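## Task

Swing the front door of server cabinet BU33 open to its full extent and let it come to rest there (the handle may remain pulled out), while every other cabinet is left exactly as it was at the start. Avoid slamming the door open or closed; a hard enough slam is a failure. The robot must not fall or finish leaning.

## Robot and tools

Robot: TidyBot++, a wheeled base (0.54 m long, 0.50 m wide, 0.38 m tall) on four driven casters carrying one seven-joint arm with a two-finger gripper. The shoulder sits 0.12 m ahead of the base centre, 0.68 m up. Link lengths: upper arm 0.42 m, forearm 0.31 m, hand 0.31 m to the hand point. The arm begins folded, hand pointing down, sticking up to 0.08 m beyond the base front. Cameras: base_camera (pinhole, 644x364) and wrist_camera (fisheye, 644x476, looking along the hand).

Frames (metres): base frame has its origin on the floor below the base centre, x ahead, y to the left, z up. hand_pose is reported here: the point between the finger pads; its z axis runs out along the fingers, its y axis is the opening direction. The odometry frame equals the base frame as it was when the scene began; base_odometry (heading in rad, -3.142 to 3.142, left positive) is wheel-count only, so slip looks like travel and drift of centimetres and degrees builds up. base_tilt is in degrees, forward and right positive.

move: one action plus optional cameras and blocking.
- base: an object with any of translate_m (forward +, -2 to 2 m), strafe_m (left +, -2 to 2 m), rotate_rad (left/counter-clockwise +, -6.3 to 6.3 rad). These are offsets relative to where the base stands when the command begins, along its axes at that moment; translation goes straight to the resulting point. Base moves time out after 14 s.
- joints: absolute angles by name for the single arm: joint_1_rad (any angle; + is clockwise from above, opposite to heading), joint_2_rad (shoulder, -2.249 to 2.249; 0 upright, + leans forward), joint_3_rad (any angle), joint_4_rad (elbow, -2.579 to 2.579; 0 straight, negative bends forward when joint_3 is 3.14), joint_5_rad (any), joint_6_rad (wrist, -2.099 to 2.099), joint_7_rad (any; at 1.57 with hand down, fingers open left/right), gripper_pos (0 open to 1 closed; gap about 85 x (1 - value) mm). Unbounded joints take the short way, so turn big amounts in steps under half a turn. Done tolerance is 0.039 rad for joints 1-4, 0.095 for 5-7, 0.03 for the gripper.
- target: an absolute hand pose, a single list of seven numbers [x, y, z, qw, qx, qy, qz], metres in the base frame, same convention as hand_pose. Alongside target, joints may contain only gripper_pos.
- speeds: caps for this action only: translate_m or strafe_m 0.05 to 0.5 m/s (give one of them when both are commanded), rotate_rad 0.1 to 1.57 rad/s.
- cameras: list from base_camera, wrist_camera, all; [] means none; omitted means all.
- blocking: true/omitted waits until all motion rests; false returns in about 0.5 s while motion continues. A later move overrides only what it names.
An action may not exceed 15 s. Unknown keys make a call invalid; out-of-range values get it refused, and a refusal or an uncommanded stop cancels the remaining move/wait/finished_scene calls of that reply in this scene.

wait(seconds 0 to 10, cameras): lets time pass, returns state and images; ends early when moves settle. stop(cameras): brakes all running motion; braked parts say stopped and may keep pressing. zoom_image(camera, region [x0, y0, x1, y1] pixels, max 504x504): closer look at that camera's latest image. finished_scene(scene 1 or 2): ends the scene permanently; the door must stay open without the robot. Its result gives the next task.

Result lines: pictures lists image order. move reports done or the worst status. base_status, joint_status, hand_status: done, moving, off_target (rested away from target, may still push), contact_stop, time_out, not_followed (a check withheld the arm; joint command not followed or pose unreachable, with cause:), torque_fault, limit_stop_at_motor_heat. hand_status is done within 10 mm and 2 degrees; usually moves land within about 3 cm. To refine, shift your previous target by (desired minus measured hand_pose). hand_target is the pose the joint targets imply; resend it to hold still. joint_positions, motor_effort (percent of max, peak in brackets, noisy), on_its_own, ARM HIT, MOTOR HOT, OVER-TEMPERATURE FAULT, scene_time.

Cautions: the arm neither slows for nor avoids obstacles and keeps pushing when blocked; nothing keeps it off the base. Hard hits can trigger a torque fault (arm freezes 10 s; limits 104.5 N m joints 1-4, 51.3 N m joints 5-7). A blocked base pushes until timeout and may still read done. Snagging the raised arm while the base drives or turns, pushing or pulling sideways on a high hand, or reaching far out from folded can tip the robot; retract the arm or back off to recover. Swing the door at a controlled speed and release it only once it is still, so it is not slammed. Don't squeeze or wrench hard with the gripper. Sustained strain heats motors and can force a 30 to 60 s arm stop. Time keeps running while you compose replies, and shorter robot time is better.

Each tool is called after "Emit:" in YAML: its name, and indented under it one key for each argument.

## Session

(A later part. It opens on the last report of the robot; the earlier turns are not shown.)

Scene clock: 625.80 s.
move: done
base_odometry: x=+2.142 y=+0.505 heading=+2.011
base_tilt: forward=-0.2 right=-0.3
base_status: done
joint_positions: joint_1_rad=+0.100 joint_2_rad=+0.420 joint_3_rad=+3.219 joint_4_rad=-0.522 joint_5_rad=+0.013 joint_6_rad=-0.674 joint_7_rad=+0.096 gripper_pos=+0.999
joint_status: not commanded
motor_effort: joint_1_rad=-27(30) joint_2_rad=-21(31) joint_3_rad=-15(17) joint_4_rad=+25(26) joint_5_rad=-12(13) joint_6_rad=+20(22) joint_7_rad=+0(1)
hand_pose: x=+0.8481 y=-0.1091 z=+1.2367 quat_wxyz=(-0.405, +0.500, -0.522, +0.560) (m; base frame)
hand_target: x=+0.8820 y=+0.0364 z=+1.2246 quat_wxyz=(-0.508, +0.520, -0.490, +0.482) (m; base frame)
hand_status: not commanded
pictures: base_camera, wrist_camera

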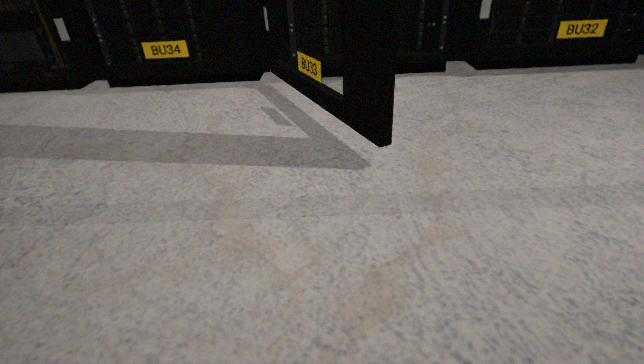

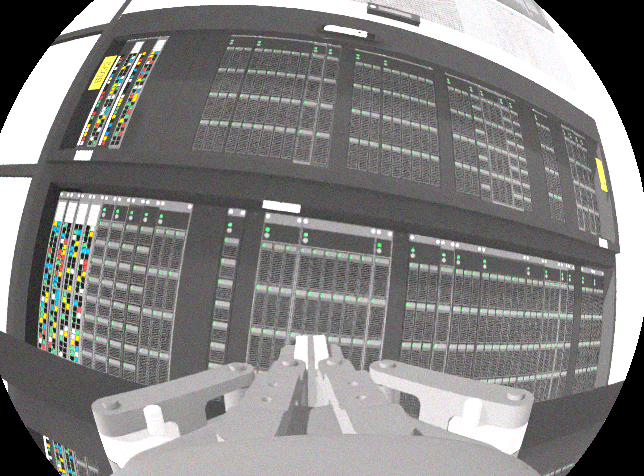

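Emit:
zoom_image:
  camera: "base_camera"
  region: [160, 0, 480, 180]

Emit:
move:
  base: {"strafe_m": 0.04}
  speeds: {"strafe_m": 0.08}
  cameras: ["base_camera"]

Emit:
zoom_image:
  camera: "base_camera"
  region: [160, 0, 480, 180]

Scaled by 1.575.

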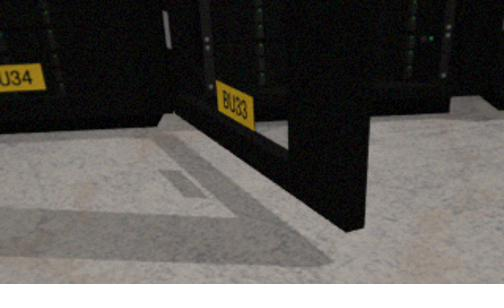

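Scene clock: 666.67 s.
move: done
base_odometry: x=+2.106 y=+0.488 heading=+2.010
base_tilt: forward=-0.2 right=-0.3
base_status: done
joint_positions: joint_1_rad=+0.118 joint_2_rad=+0.411 joint_3_rad=+3.230 joint_4_rad=-0.526 joint_5_rad=+0.020 joint_6_rad=-0.689 joint_7_rad=+0.096 gripper_pos=+0.999
joint_status: not commanded
motor_effort: joint_1_rad=-29(34) joint_2_rad=-19(23) joint_3_rad=-17(20) joint_4_rad=+25(27) joint_5_rad=-13(15) joint_6_rad=+21(24) joint_7_rad=+0(1)
hand_pose: x=+0.8404 y=-0.1285 z=+1.2366 quat_wxyz=(-0.391, +0.496, -0.530, +0.566) (m; base frame)
hand_target: x=+0.8820 y=+0.0364 z=+1.2246 quat_wxyz=(-0.508, +0.520, -0.490, +0.482) (m; base frame)
hand_status: not commanded
pictures: base_camera

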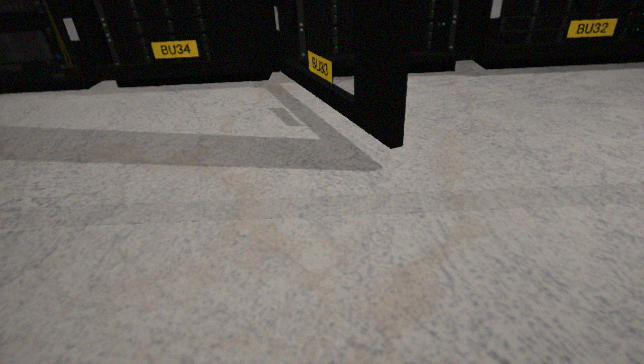

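Scaled by 1.575.

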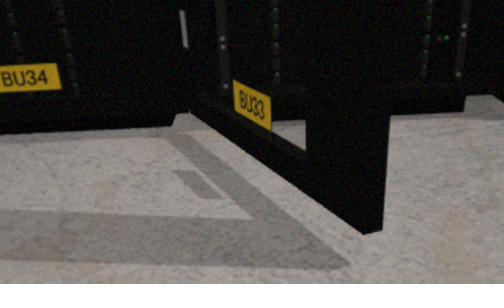

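Emit:
move:
  base: {"strafe_m": -0.27}
  speeds: {"strafe_m": 0.15}
  cameras: ["base_camera", "wrist_camera"]

Scene clock: 694.40 s.
move: done
base_odometry: x=+2.351 y=+0.603 heading=+2.010
base_tilt: forward=-0.1 right=-0.3
base_status: done
joint_positions: joint_1_rad=-0.024 joint_2_rad=+0.445 joint_3_rad=+3.148 joint_4_rad=-0.523 joint_5_rad=+0.000 joint_6_rad=-0.647 joint_7_rad=+0.096 gripper_pos=+0.999
joint_status: not commanded
motor_effort: joint_1_rad=+0(29) joint_2_rad=-34(35) joint_3_rad=-1(17) joint_4_rad=+20(26) joint_5_rad=+0(13) joint_6_rad=+8(23) joint_7_rad=+0(1)
hand_pose: x=+0.8698 y=+0.0165 z=+1.2265 quat_wxyz=(-0.469, +0.540, -0.480, +0.508) (m; base frame)
hand_target: x=+0.8820 y=+0.0364 z=+1.2246 quat_wxyz=(-0.508, +0.520, -0.490, +0.482) (m; base frame)
hand_status: not commanded
pictures: base_camera, wrist_camera

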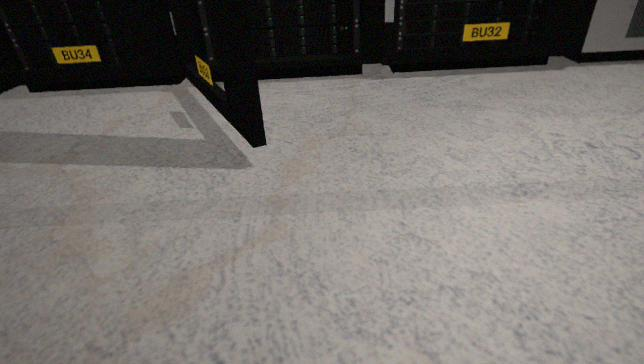

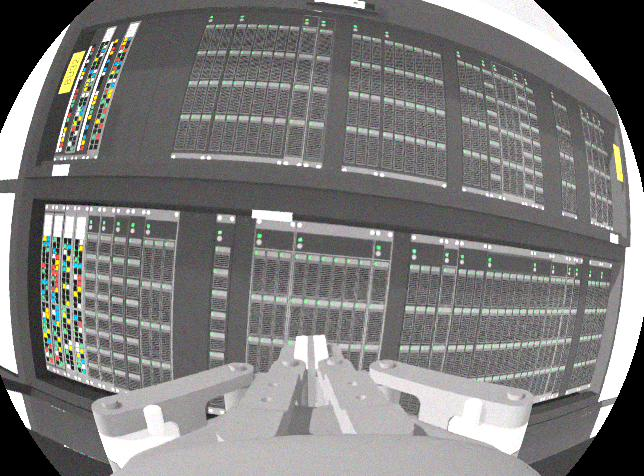

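Emit:
move:
  base: {"translate_m": 0.12}
  speeds: {"translate_m": 0.15}
  cameras: ["base_camera"]

Emit:
move:
  base: {"strafe_m": 0.14, "translate_m": -0.02}
  speeds: {"strafe_m": 0.12}

Scene clock: 699.97 s.
move: done
base_odometry: x=+2.300 y=+0.712 heading=+2.010
base_tilt: forward=-0.1 right=-0.3
base_status: done
joint_positions: joint_1_rad=-0.024 joint_2_rad=+0.456 joint_3_rad=+3.148 joint_4_rad=-0.521 joint_5_rad=+0.000 joint_6_rad=-0.646 joint_7_rad=+0.096 gripper_pos=+0.999
joint_status: not commanded
motor_effort: joint_1_rad=+0(1) joint_2_rad=-34(38) joint_3_rad=+0(1) joint_4_rad=+20(21) joint_5_rad=-1(1) joint_6_rad=+8(9) joint_7_rad=+0(1)
hand_pose: x=+0.8758 y=+0.0167 z=+1.2187 quat_wxyz=(-0.467, +0.542, -0.482, +0.506) (m; base frame)
hand_target: x=+0.8820 y=+0.0364 z=+1.2246 quat_wxyz=(-0.508, +0.520, -0.490, +0.482) (m; base frame)
hand_status: not commanded
pictures: base_camera

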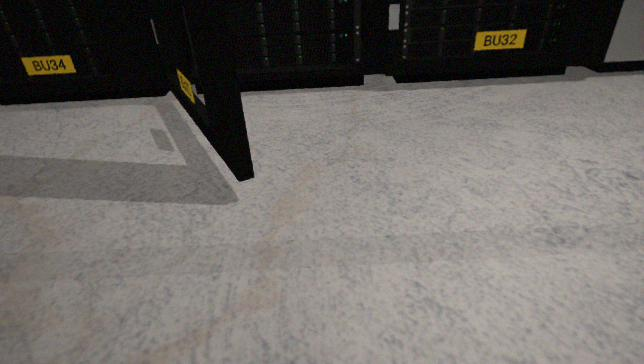

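Scene clock: 701.73 s.
move: done
base_odometry: x=+2.181 y=+0.634 heading=+2.010
base_tilt: forward=-0.1 right=-0.3
base_status: done
joint_positions: joint_1_rad=-0.036 joint_2_rad=+0.453 joint_3_rad=+3.144 joint_4_rad=-0.521 joint_5_rad=-0.002 joint_6_rad=-0.645 joint_7_rad=+0.095 gripper_pos=+0.999
joint_status: not commanded
motor_effort: joint_1_rad=+0(9) joint_2_rad=-34(36) joint_3_rad=-1(4) joint_4_rad=+20(22) joint_5_rad=+0(3) joint_6_rad=+8(12) joint_7_rad=+0(1)
hand_pose: x=+0.8739 y=+0.0277 z=+1.2214 quat_wxyz=(-0.473, +0.544, -0.478, +0.502) (m; base frame)
hand_target: x=+0.8820 y=+0.0364 z=+1.2246 quat_wxyz=(-0.508, +0.520, -0.490, +0.482) (m; base frame)
hand_status: not commanded
pictures: base_camera, wrist_camera

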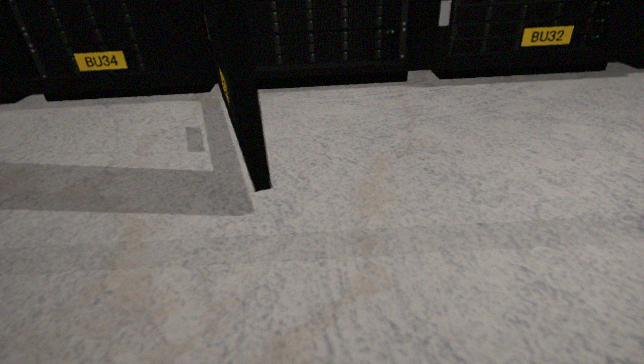

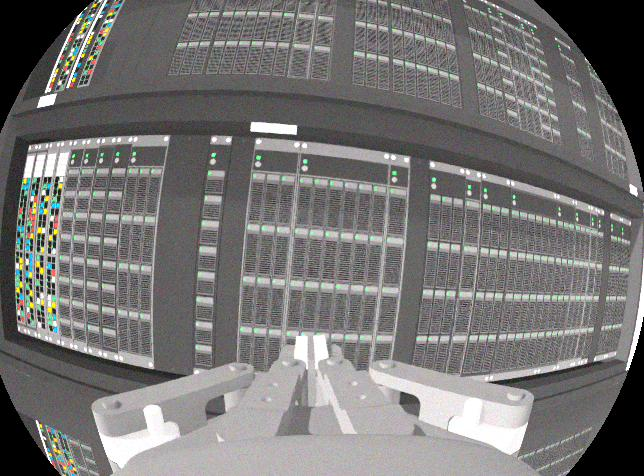

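Emit:
move:
  base: {"strafe_m": 0.20, "translate_m": -0.09}
  speeds: {"strafe_m": 0.15}

Scene clock: 711.23 s.
move: done
base_odometry: x=+2.039 y=+0.468 heading=+2.010
base_tilt: forward=-0.1 right=-0.3
base_status: done
joint_positions: joint_1_rad=-0.035 joint_2_rad=+0.454 joint_3_rad=+3.144 joint_4_rad=-0.521 joint_5_rad=-0.002 joint_6_rad=-0.645 joint_7_rad=+0.094 gripper_pos=+0.999
joint_status: not commanded
motor_effort: joint_1_rad=+0(6) joint_2_rad=-34(37) joint_3_rad=+0(4) joint_4_rad=+20(21) joint_5_rad=+0(2) joint_6_rad=+8(9) joint_7_rad=+1(1)
hand_pose: x=+0.8743 y=+0.0274 z=+1.2211 quat_wxyz=(-0.473, +0.544, -0.478, +0.502) (m; base frame)
hand_target: x=+0.8820 y=+0.0364 z=+1.2246 quat_wxyz=(-0.508, +0.520, -0.490, +0.482) (m; base frame)
hand_status: not commanded
pictures: base_camera, wrist_camera

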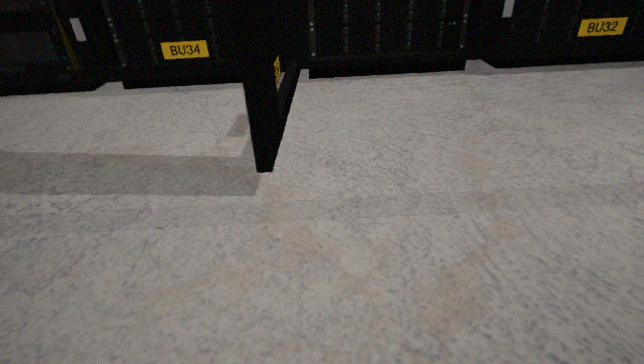

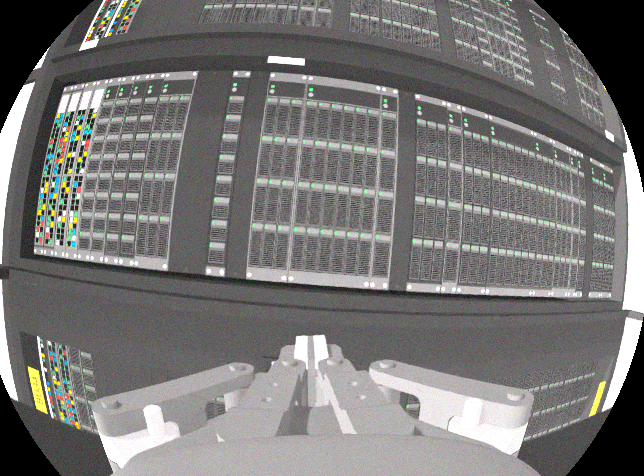

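Emit:
move:
  base: {"strafe_m": 0.17, "translate_m": 0.0}
  speeds: {"strafe_m": 0.12}

Scene clock: 716.80 s.
move: done
base_odometry: x=+1.885 y=+0.395 heading=+2.010
base_tilt: forward=-0.2 right=-0.3
base_status: done
joint_positions: joint_1_rad=-0.032 joint_2_rad=+0.454 joint_3_rad=+3.145 joint_4_rad=-0.521 joint_5_rad=-0.002 joint_6_rad=-0.645 joint_7_rad=+0.094 gripper_pos=+0.999
joint_status: not commanded
motor_effort: joint_1_rad=+1(7) joint_2_rad=-34(36) joint_3_rad=+0(5) joint_4_rad=+20(21) joint_5_rad=+0(5) joint_6_rad=+8(9) joint_7_rad=+1(1)
hand_pose: x=+0.8744 y=+0.0244 z=+1.2210 quat_wxyz=(-0.472, +0.543, -0.479, +0.503) (m; base frame)
hand_target: x=+0.8820 y=+0.0364 z=+1.2246 quat_wxyz=(-0.508, +0.520, -0.490, +0.482) (m; base frame)
hand_status: not commanded
pictures: base_camera, wrist_camera

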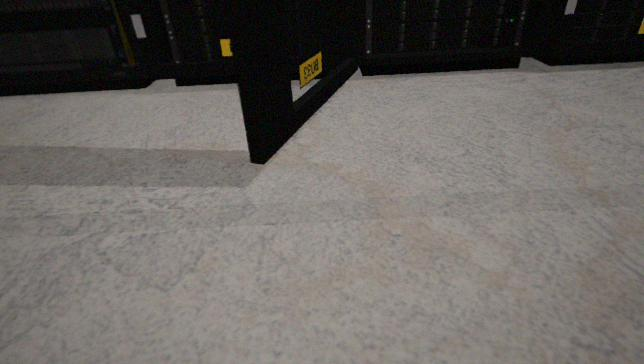

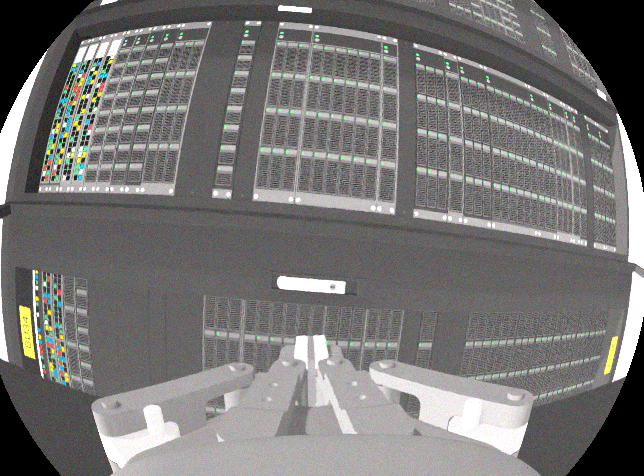

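Emit:
move:
  base: {"strafe_m": 0.12, "translate_m": 0.04}
  speeds: {"strafe_m": 0.10}

Scene clock: 721.67 s.
move: done
base_odometry: x=+1.759 y=+0.380 heading=+2.010
base_tilt: forward=-0.1 right=-0.3
base_status: done
joint_positions: joint_1_rad=-0.035 joint_2_rad=+0.455 joint_3_rad=+3.143 joint_4_rad=-0.521 joint_5_rad=-0.005 joint_6_rad=-0.645 joint_7_rad=+0.094 gripper_pos=+0.999
joint_status: not commanded
motor_effort: joint_1_rad=+1(6) joint_2_rad=-34(36) joint_3_rad=+0(4) joint_4_rad=+20(20) joint_5_rad=+0(4) joint_6_rad=+8(9) joint_7_rad=-1(1)
hand_pose: x=+0.8744 y=+0.0283 z=+1.2209 quat_wxyz=(-0.474, +0.544, -0.478, +0.500) (m; base frame)
hand_target: x=+0.8820 y=+0.0364 z=+1.2246 quat_wxyz=(-0.508, +0.520, -0.490, +0.482) (m; base frame)
hand_status: not commanded
pictures: base_camera, wrist_camera

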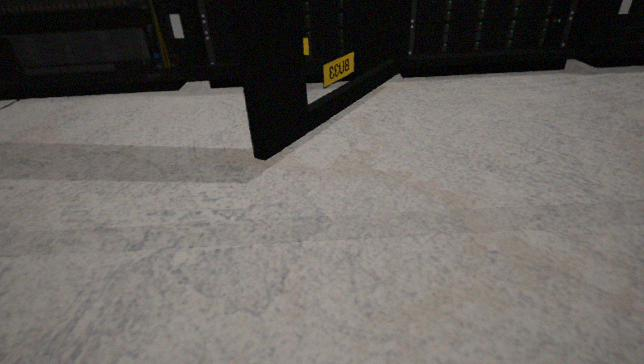

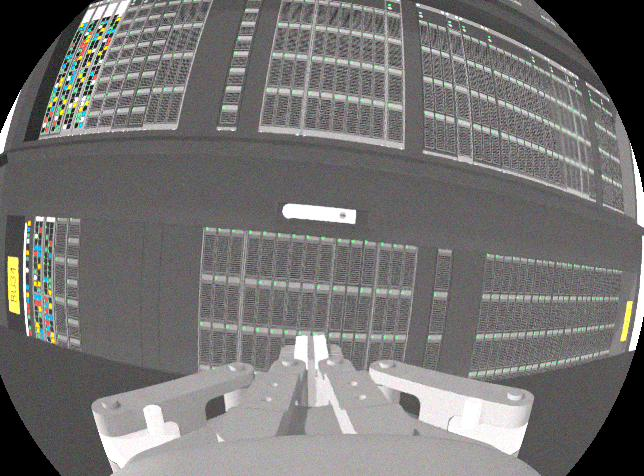

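Emit:
move:
  base: {"strafe_m": 0.10, "translate_m": 0.06}
  speeds: {"strafe_m": 0.10}

Scene clock: 727.97 s.
move: done
base_odometry: x=+1.643 y=+0.392 heading=+2.011
base_tilt: forward=-0.1 right=-0.3
base_status: done
joint_positions: joint_1_rad=-0.031 joint_2_rad=+0.455 joint_3_rad=+3.145 joint_4_rad=-0.520 joint_5_rad=-0.005 joint_6_rad=-0.644 joint_7_rad=+0.094 gripper_pos=+0.999
joint_status: not commanded
motor_effort: joint_1_rad=+1(8) joint_2_rad=-35(36) joint_3_rad=+0(5) joint_4_rad=+20(21) joint_5_rad=+0(4) joint_6_rad=+8(9) joint_7_rad=+0(1)
hand_pose: x=+0.8750 y=+0.0243 z=+1.2204 quat_wxyz=(-0.473, +0.543, -0.480, +0.502) (m; base frame)
hand_target: x=+0.8820 y=+0.0364 z=+1.2246 quat_wxyz=(-0.508, +0.520, -0.490, +0.482) (m; base frame)
hand_status: not commanded
pictures: base_camera, wrist_camera

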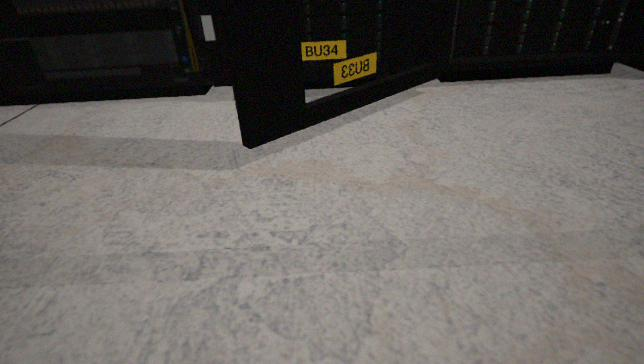

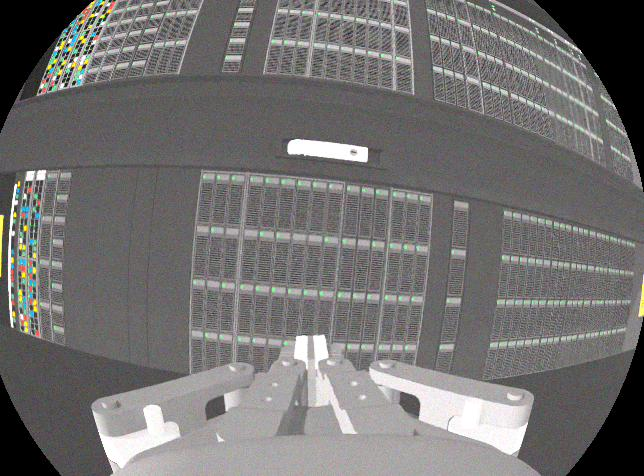

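Emit:
move:
  base: {"strafe_m": 0.06, "translate_m": 0.08}
  speeds: {"strafe_m": 0.10}

Scene clock: 738.20 s.
move: done
base_odometry: x=+1.554 y=+0.438 heading=+2.011
base_tilt: forward=-0.1 right=-0.3
base_status: done
joint_positions: joint_1_rad=-0.031 joint_2_rad=+0.457 joint_3_rad=+3.145 joint_4_rad=-0.520 joint_5_rad=-0.005 joint_6_rad=-0.644 joint_7_rad=+0.094 gripper_pos=+0.999
joint_status: not commanded
motor_effort: joint_1_rad=+0(3) joint_2_rad=-34(36) joint_3_rad=+0(2) joint_4_rad=+20(21) joint_5_rad=+0(2) joint_6_rad=+7(8) joint_7_rad=-1(1)
hand_pose: x=+0.8757 y=+0.0244 z=+1.2195 quat_wxyz=(-0.472, +0.543, -0.480, +0.502) (m; base frame)
hand_target: x=+0.8820 y=+0.0364 z=+1.2246 quat_wxyz=(-0.508, +0.520, -0.490, +0.482) (m; base frame)
hand_status: not commanded
pictures: base_camera, wrist_camera

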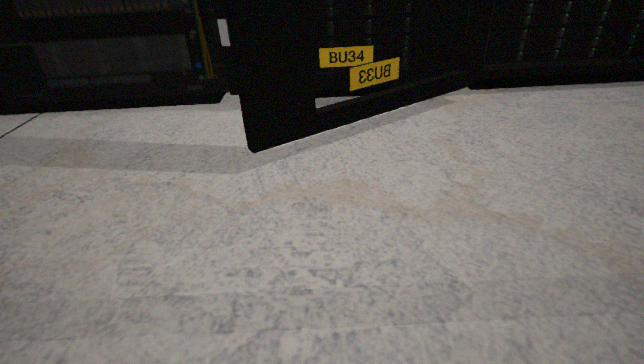

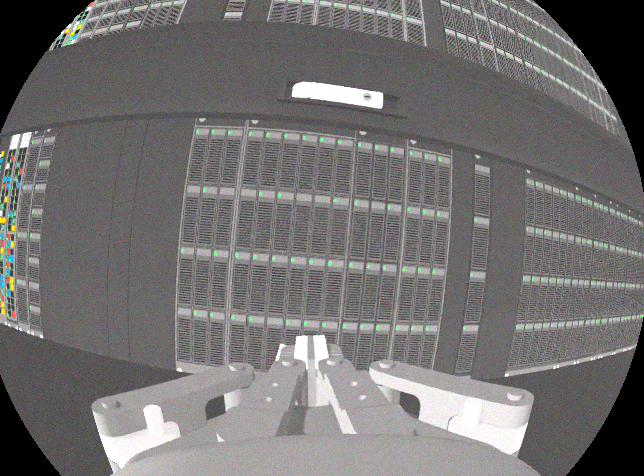

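Emit:
move:
  base: {"strafe_m": 0.05, "translate_m": 0.07}
  speeds: {"strafe_m": 0.08}

Scene clock: 743.23 s.
move: done
base_odometry: x=+1.479 y=+0.480 heading=+2.011
base_tilt: forward=-0.1 right=-0.3
base_status: done
joint_positions: joint_1_rad=-0.034 joint_2_rad=+0.457 joint_3_rad=+3.142 joint_4_rad=-0.520 joint_5_rad=-0.008 joint_6_rad=-0.644 joint_7_rad=+0.094 gripper_pos=+0.999
joint_status: not commanded
motor_effort: joint_1_rad=+0(6) joint_2_rad=-33(38) joint_3_rad=+0(4) joint_4_rad=+20(21) joint_5_rad=+0(3) joint_6_rad=+8(9) joint_7_rad=+1(1)
hand_pose: x=+0.8758 y=+0.0282 z=+1.2193 quat_wxyz=(-0.475, +0.544, -0.479, +0.499) (m; base frame)
hand_target: x=+0.8820 y=+0.0364 z=+1.2246 quat_wxyz=(-0.508, +0.520, -0.490, +0.482) (m; base frame)
hand_status: not commanded
pictures: base_camera, wrist_camera

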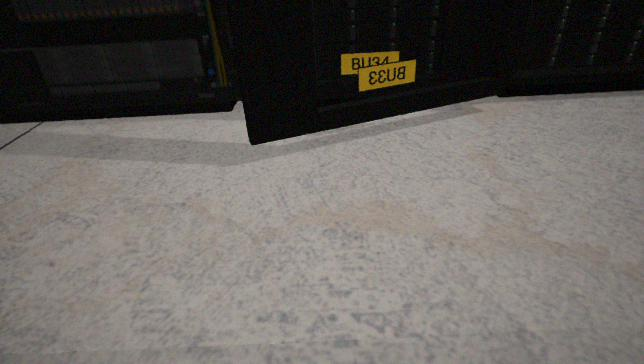

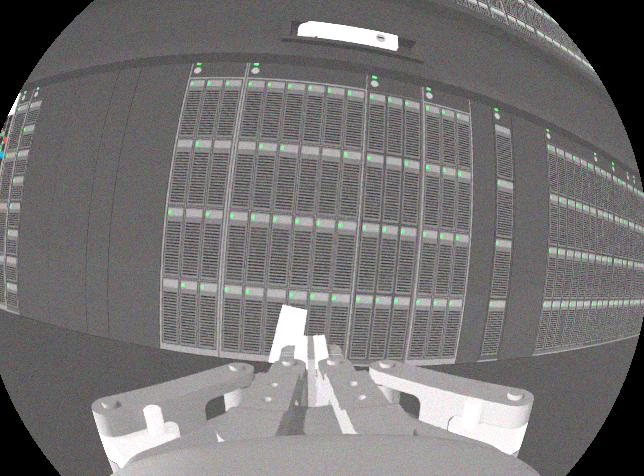

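Emit:
move:
  base: {"strafe_m": 0.02, "translate_m": 0.05}
  speeds: {"strafe_m": 0.06}

Scene clock: 752.10 s.
move: done
base_odometry: x=+1.440 y=+0.517 heading=+2.011
base_tilt: forward=-0.1 right=-0.3
base_status: done
joint_positions: joint_1_rad=-0.012 joint_2_rad=+0.423 joint_3_rad=+3.155 joint_4_rad=-0.517 joint_5_rad=-0.008 joint_6_rad=-0.667 joint_7_rad=+0.094 gripper_pos=+0.999
joint_status: not commanded
motor_effort: joint_1_rad=-6(9) joint_2_rad=-26(34) joint_3_rad=-4(6) joint_4_rad=+23(23) joint_5_rad=-3(5) joint_6_rad=+16(19) joint_7_rad=+0(1)
hand_pose: x=+0.8565 y=+0.0061 z=+1.2400 quat_wxyz=(-0.469, +0.533, -0.483, +0.512) (m; base frame)
hand_target: x=+0.8820 y=+0.0364 z=+1.2246 quat_wxyz=(-0.508, +0.520, -0.490, +0.482) (m; base frame)
hand_status: not commanded
pictures: base_camera, wrist_camera

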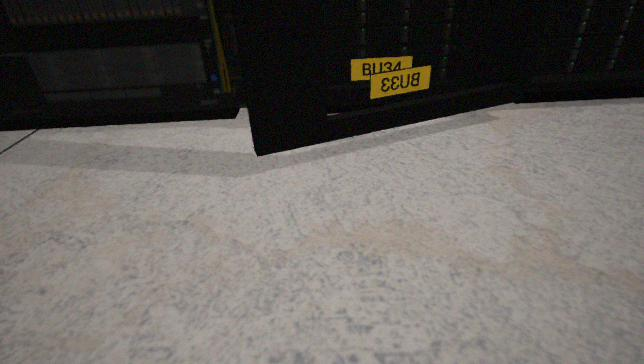

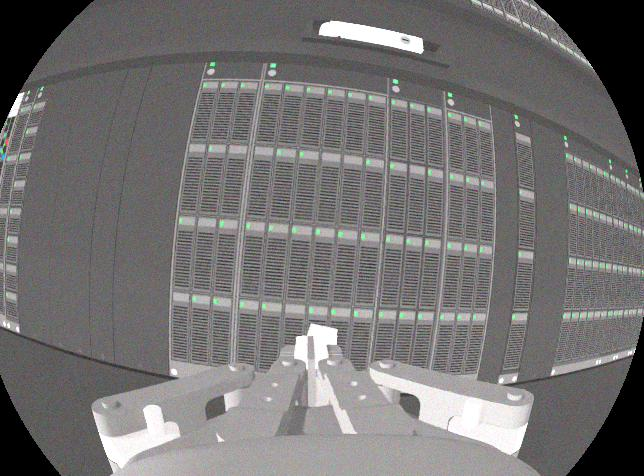

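Emit:
zoom_image:
  camera: "base_camera"
  region: [220, 0, 540, 180]

Emit:
move:
  base: {"translate_m": 0.025}
  speeds: {"translate_m": 0.05}
  cameras: ["wrist_camera", "base_camera"]

Emit:
zoom_image:
  camera: "base_camera"
  region: [220, 0, 540, 180]

Scaled by 1.575.

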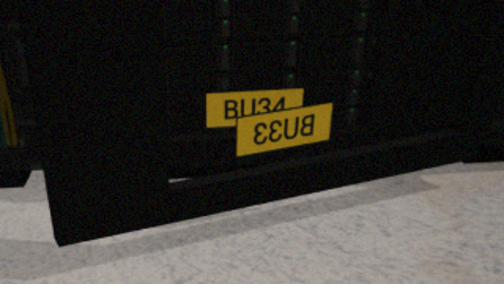

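Scene clock: 762.97 s.
move: done
base_odometry: x=+1.429 y=+0.539 heading=+2.011
base_tilt: forward=-0.2 right=-0.3
base_status: done
joint_positions: joint_1_rad=-0.005 joint_2_rad=+0.388 joint_3_rad=+3.159 joint_4_rad=-0.517 joint_5_rad=-0.008 joint_6_rad=-0.670 joint_7_rad=+0.094 gripper_pos=+0.999
joint_status: not commanded
motor_effort: joint_1_rad=-9(11) joint_2_rad=-16(26) joint_3_rad=-5(6) joint_4_rad=+20(24) joint_5_rad=-5(5) joint_6_rad=+16(21) joint_7_rad=-1(1)
hand_pose: x=+0.8369 y=-0.0007 z=+1.2641 quat_wxyz=(-0.474, +0.523, -0.478, +0.523) (m; base frame)
hand_target: x=+0.8820 y=+0.0364 z=+1.2246 quat_wxyz=(-0.508, +0.520, -0.490, +0.482) (m; base frame)
hand_status: not commanded
pictures: base_camera, wrist_camera

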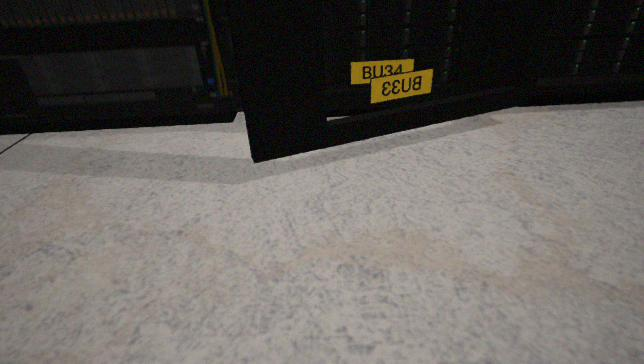

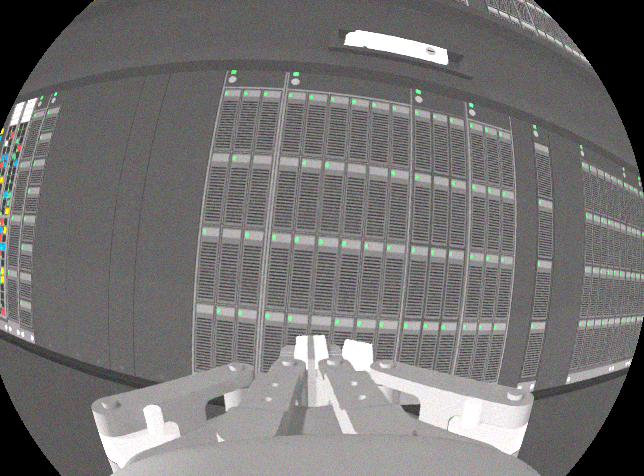

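Scaled by 1.575.

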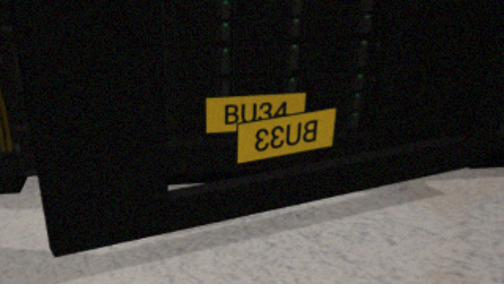

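Emit:
move:
  base: {"translate_m": -0.2}
  speeds: {"translate_m": 0.1}

Emit:
wait:
  seconds: 0.5
  cameras: ["base_camera"]

Scene clock: 772.10 s.
move: done
base_odometry: x=+1.514 y=+0.358 heading=+2.011
base_tilt: forward=-0.1 right=-0.3
base_status: done
joint_positions: joint_1_rad=-0.017 joint_2_rad=+0.455 joint_3_rad=+3.150 joint_4_rad=-0.507 joint_5_rad=-0.009 joint_6_rad=-0.618 joint_7_rad=+0.094 gripper_pos=+0.999
joint_status: not commanded
motor_effort: joint_1_rad=+0(9) joint_2_rad=-33(36) joint_3_rad=+0(6) joint_4_rad=+20(21) joint_5_rad=+0(4) joint_6_rad=+9(16) joint_7_rad=+0(1)
hand_pose: x=+0.8732 y=+0.0121 z=+1.2365 quat_wxyz=(-0.478, +0.528, -0.475, +0.516) (m; base frame)
hand_target: x=+0.8820 y=+0.0364 z=+1.2246 quat_wxyz=(-0.508, +0.520, -0.490, +0.482) (m; base frame)
hand_status: not commanded
pictures: base_camera, wrist_camera

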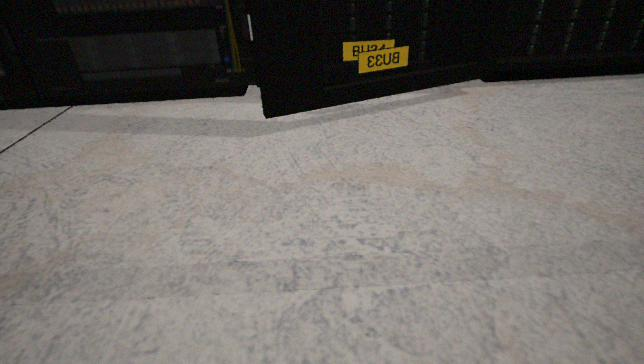

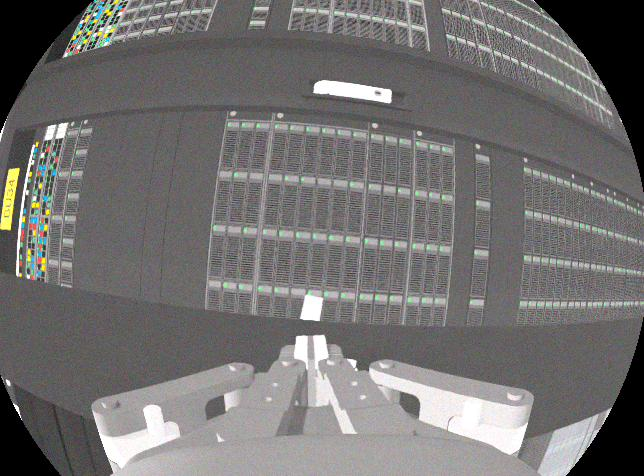

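Scene clock: 772.60 s.
base_odometry: x=+1.514 y=+0.358 heading=+2.011
base_tilt: forward=-0.1 right=-0.3
base_status: done
joint_positions: joint_1_rad=-0.017 joint_2_rad=+0.455 joint_3_rad=+3.150 joint_4_rad=-0.507 joint_5_rad=-0.009 joint_6_rad=-0.618 joint_7_rad=+0.094 gripper_pos=+0.999
joint_status: not commanded
motor_effort: joint_1_rad=+0(9) joint_2_rad=-33(36) joint_3_rad=+0(6) joint_4_rad=+20(21) joint_5_rad=+0(4) joint_6_rad=+8(16) joint_7_rad=+0(1)
hand_pose: x=+0.8732 y=+0.0121 z=+1.2365 quat_wxyz=(-0.478, +0.528, -0.475, +0.516) (m; base frame)
hand_target: x=+0.8820 y=+0.0364 z=+1.2246 quat_wxyz=(-0.508, +0.520, -0.490, +0.482) (m; base frame)
hand_status: not commanded
wait: 0.50 s; at rest by 0.27 s
pictures: base_camera

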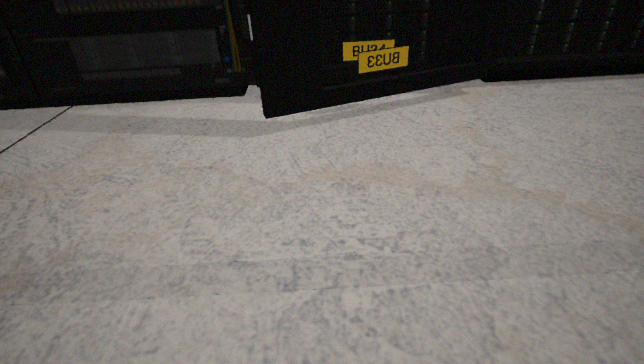

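Emit:
finished_scene:
  scene: 1

The scene is finished: the task was done.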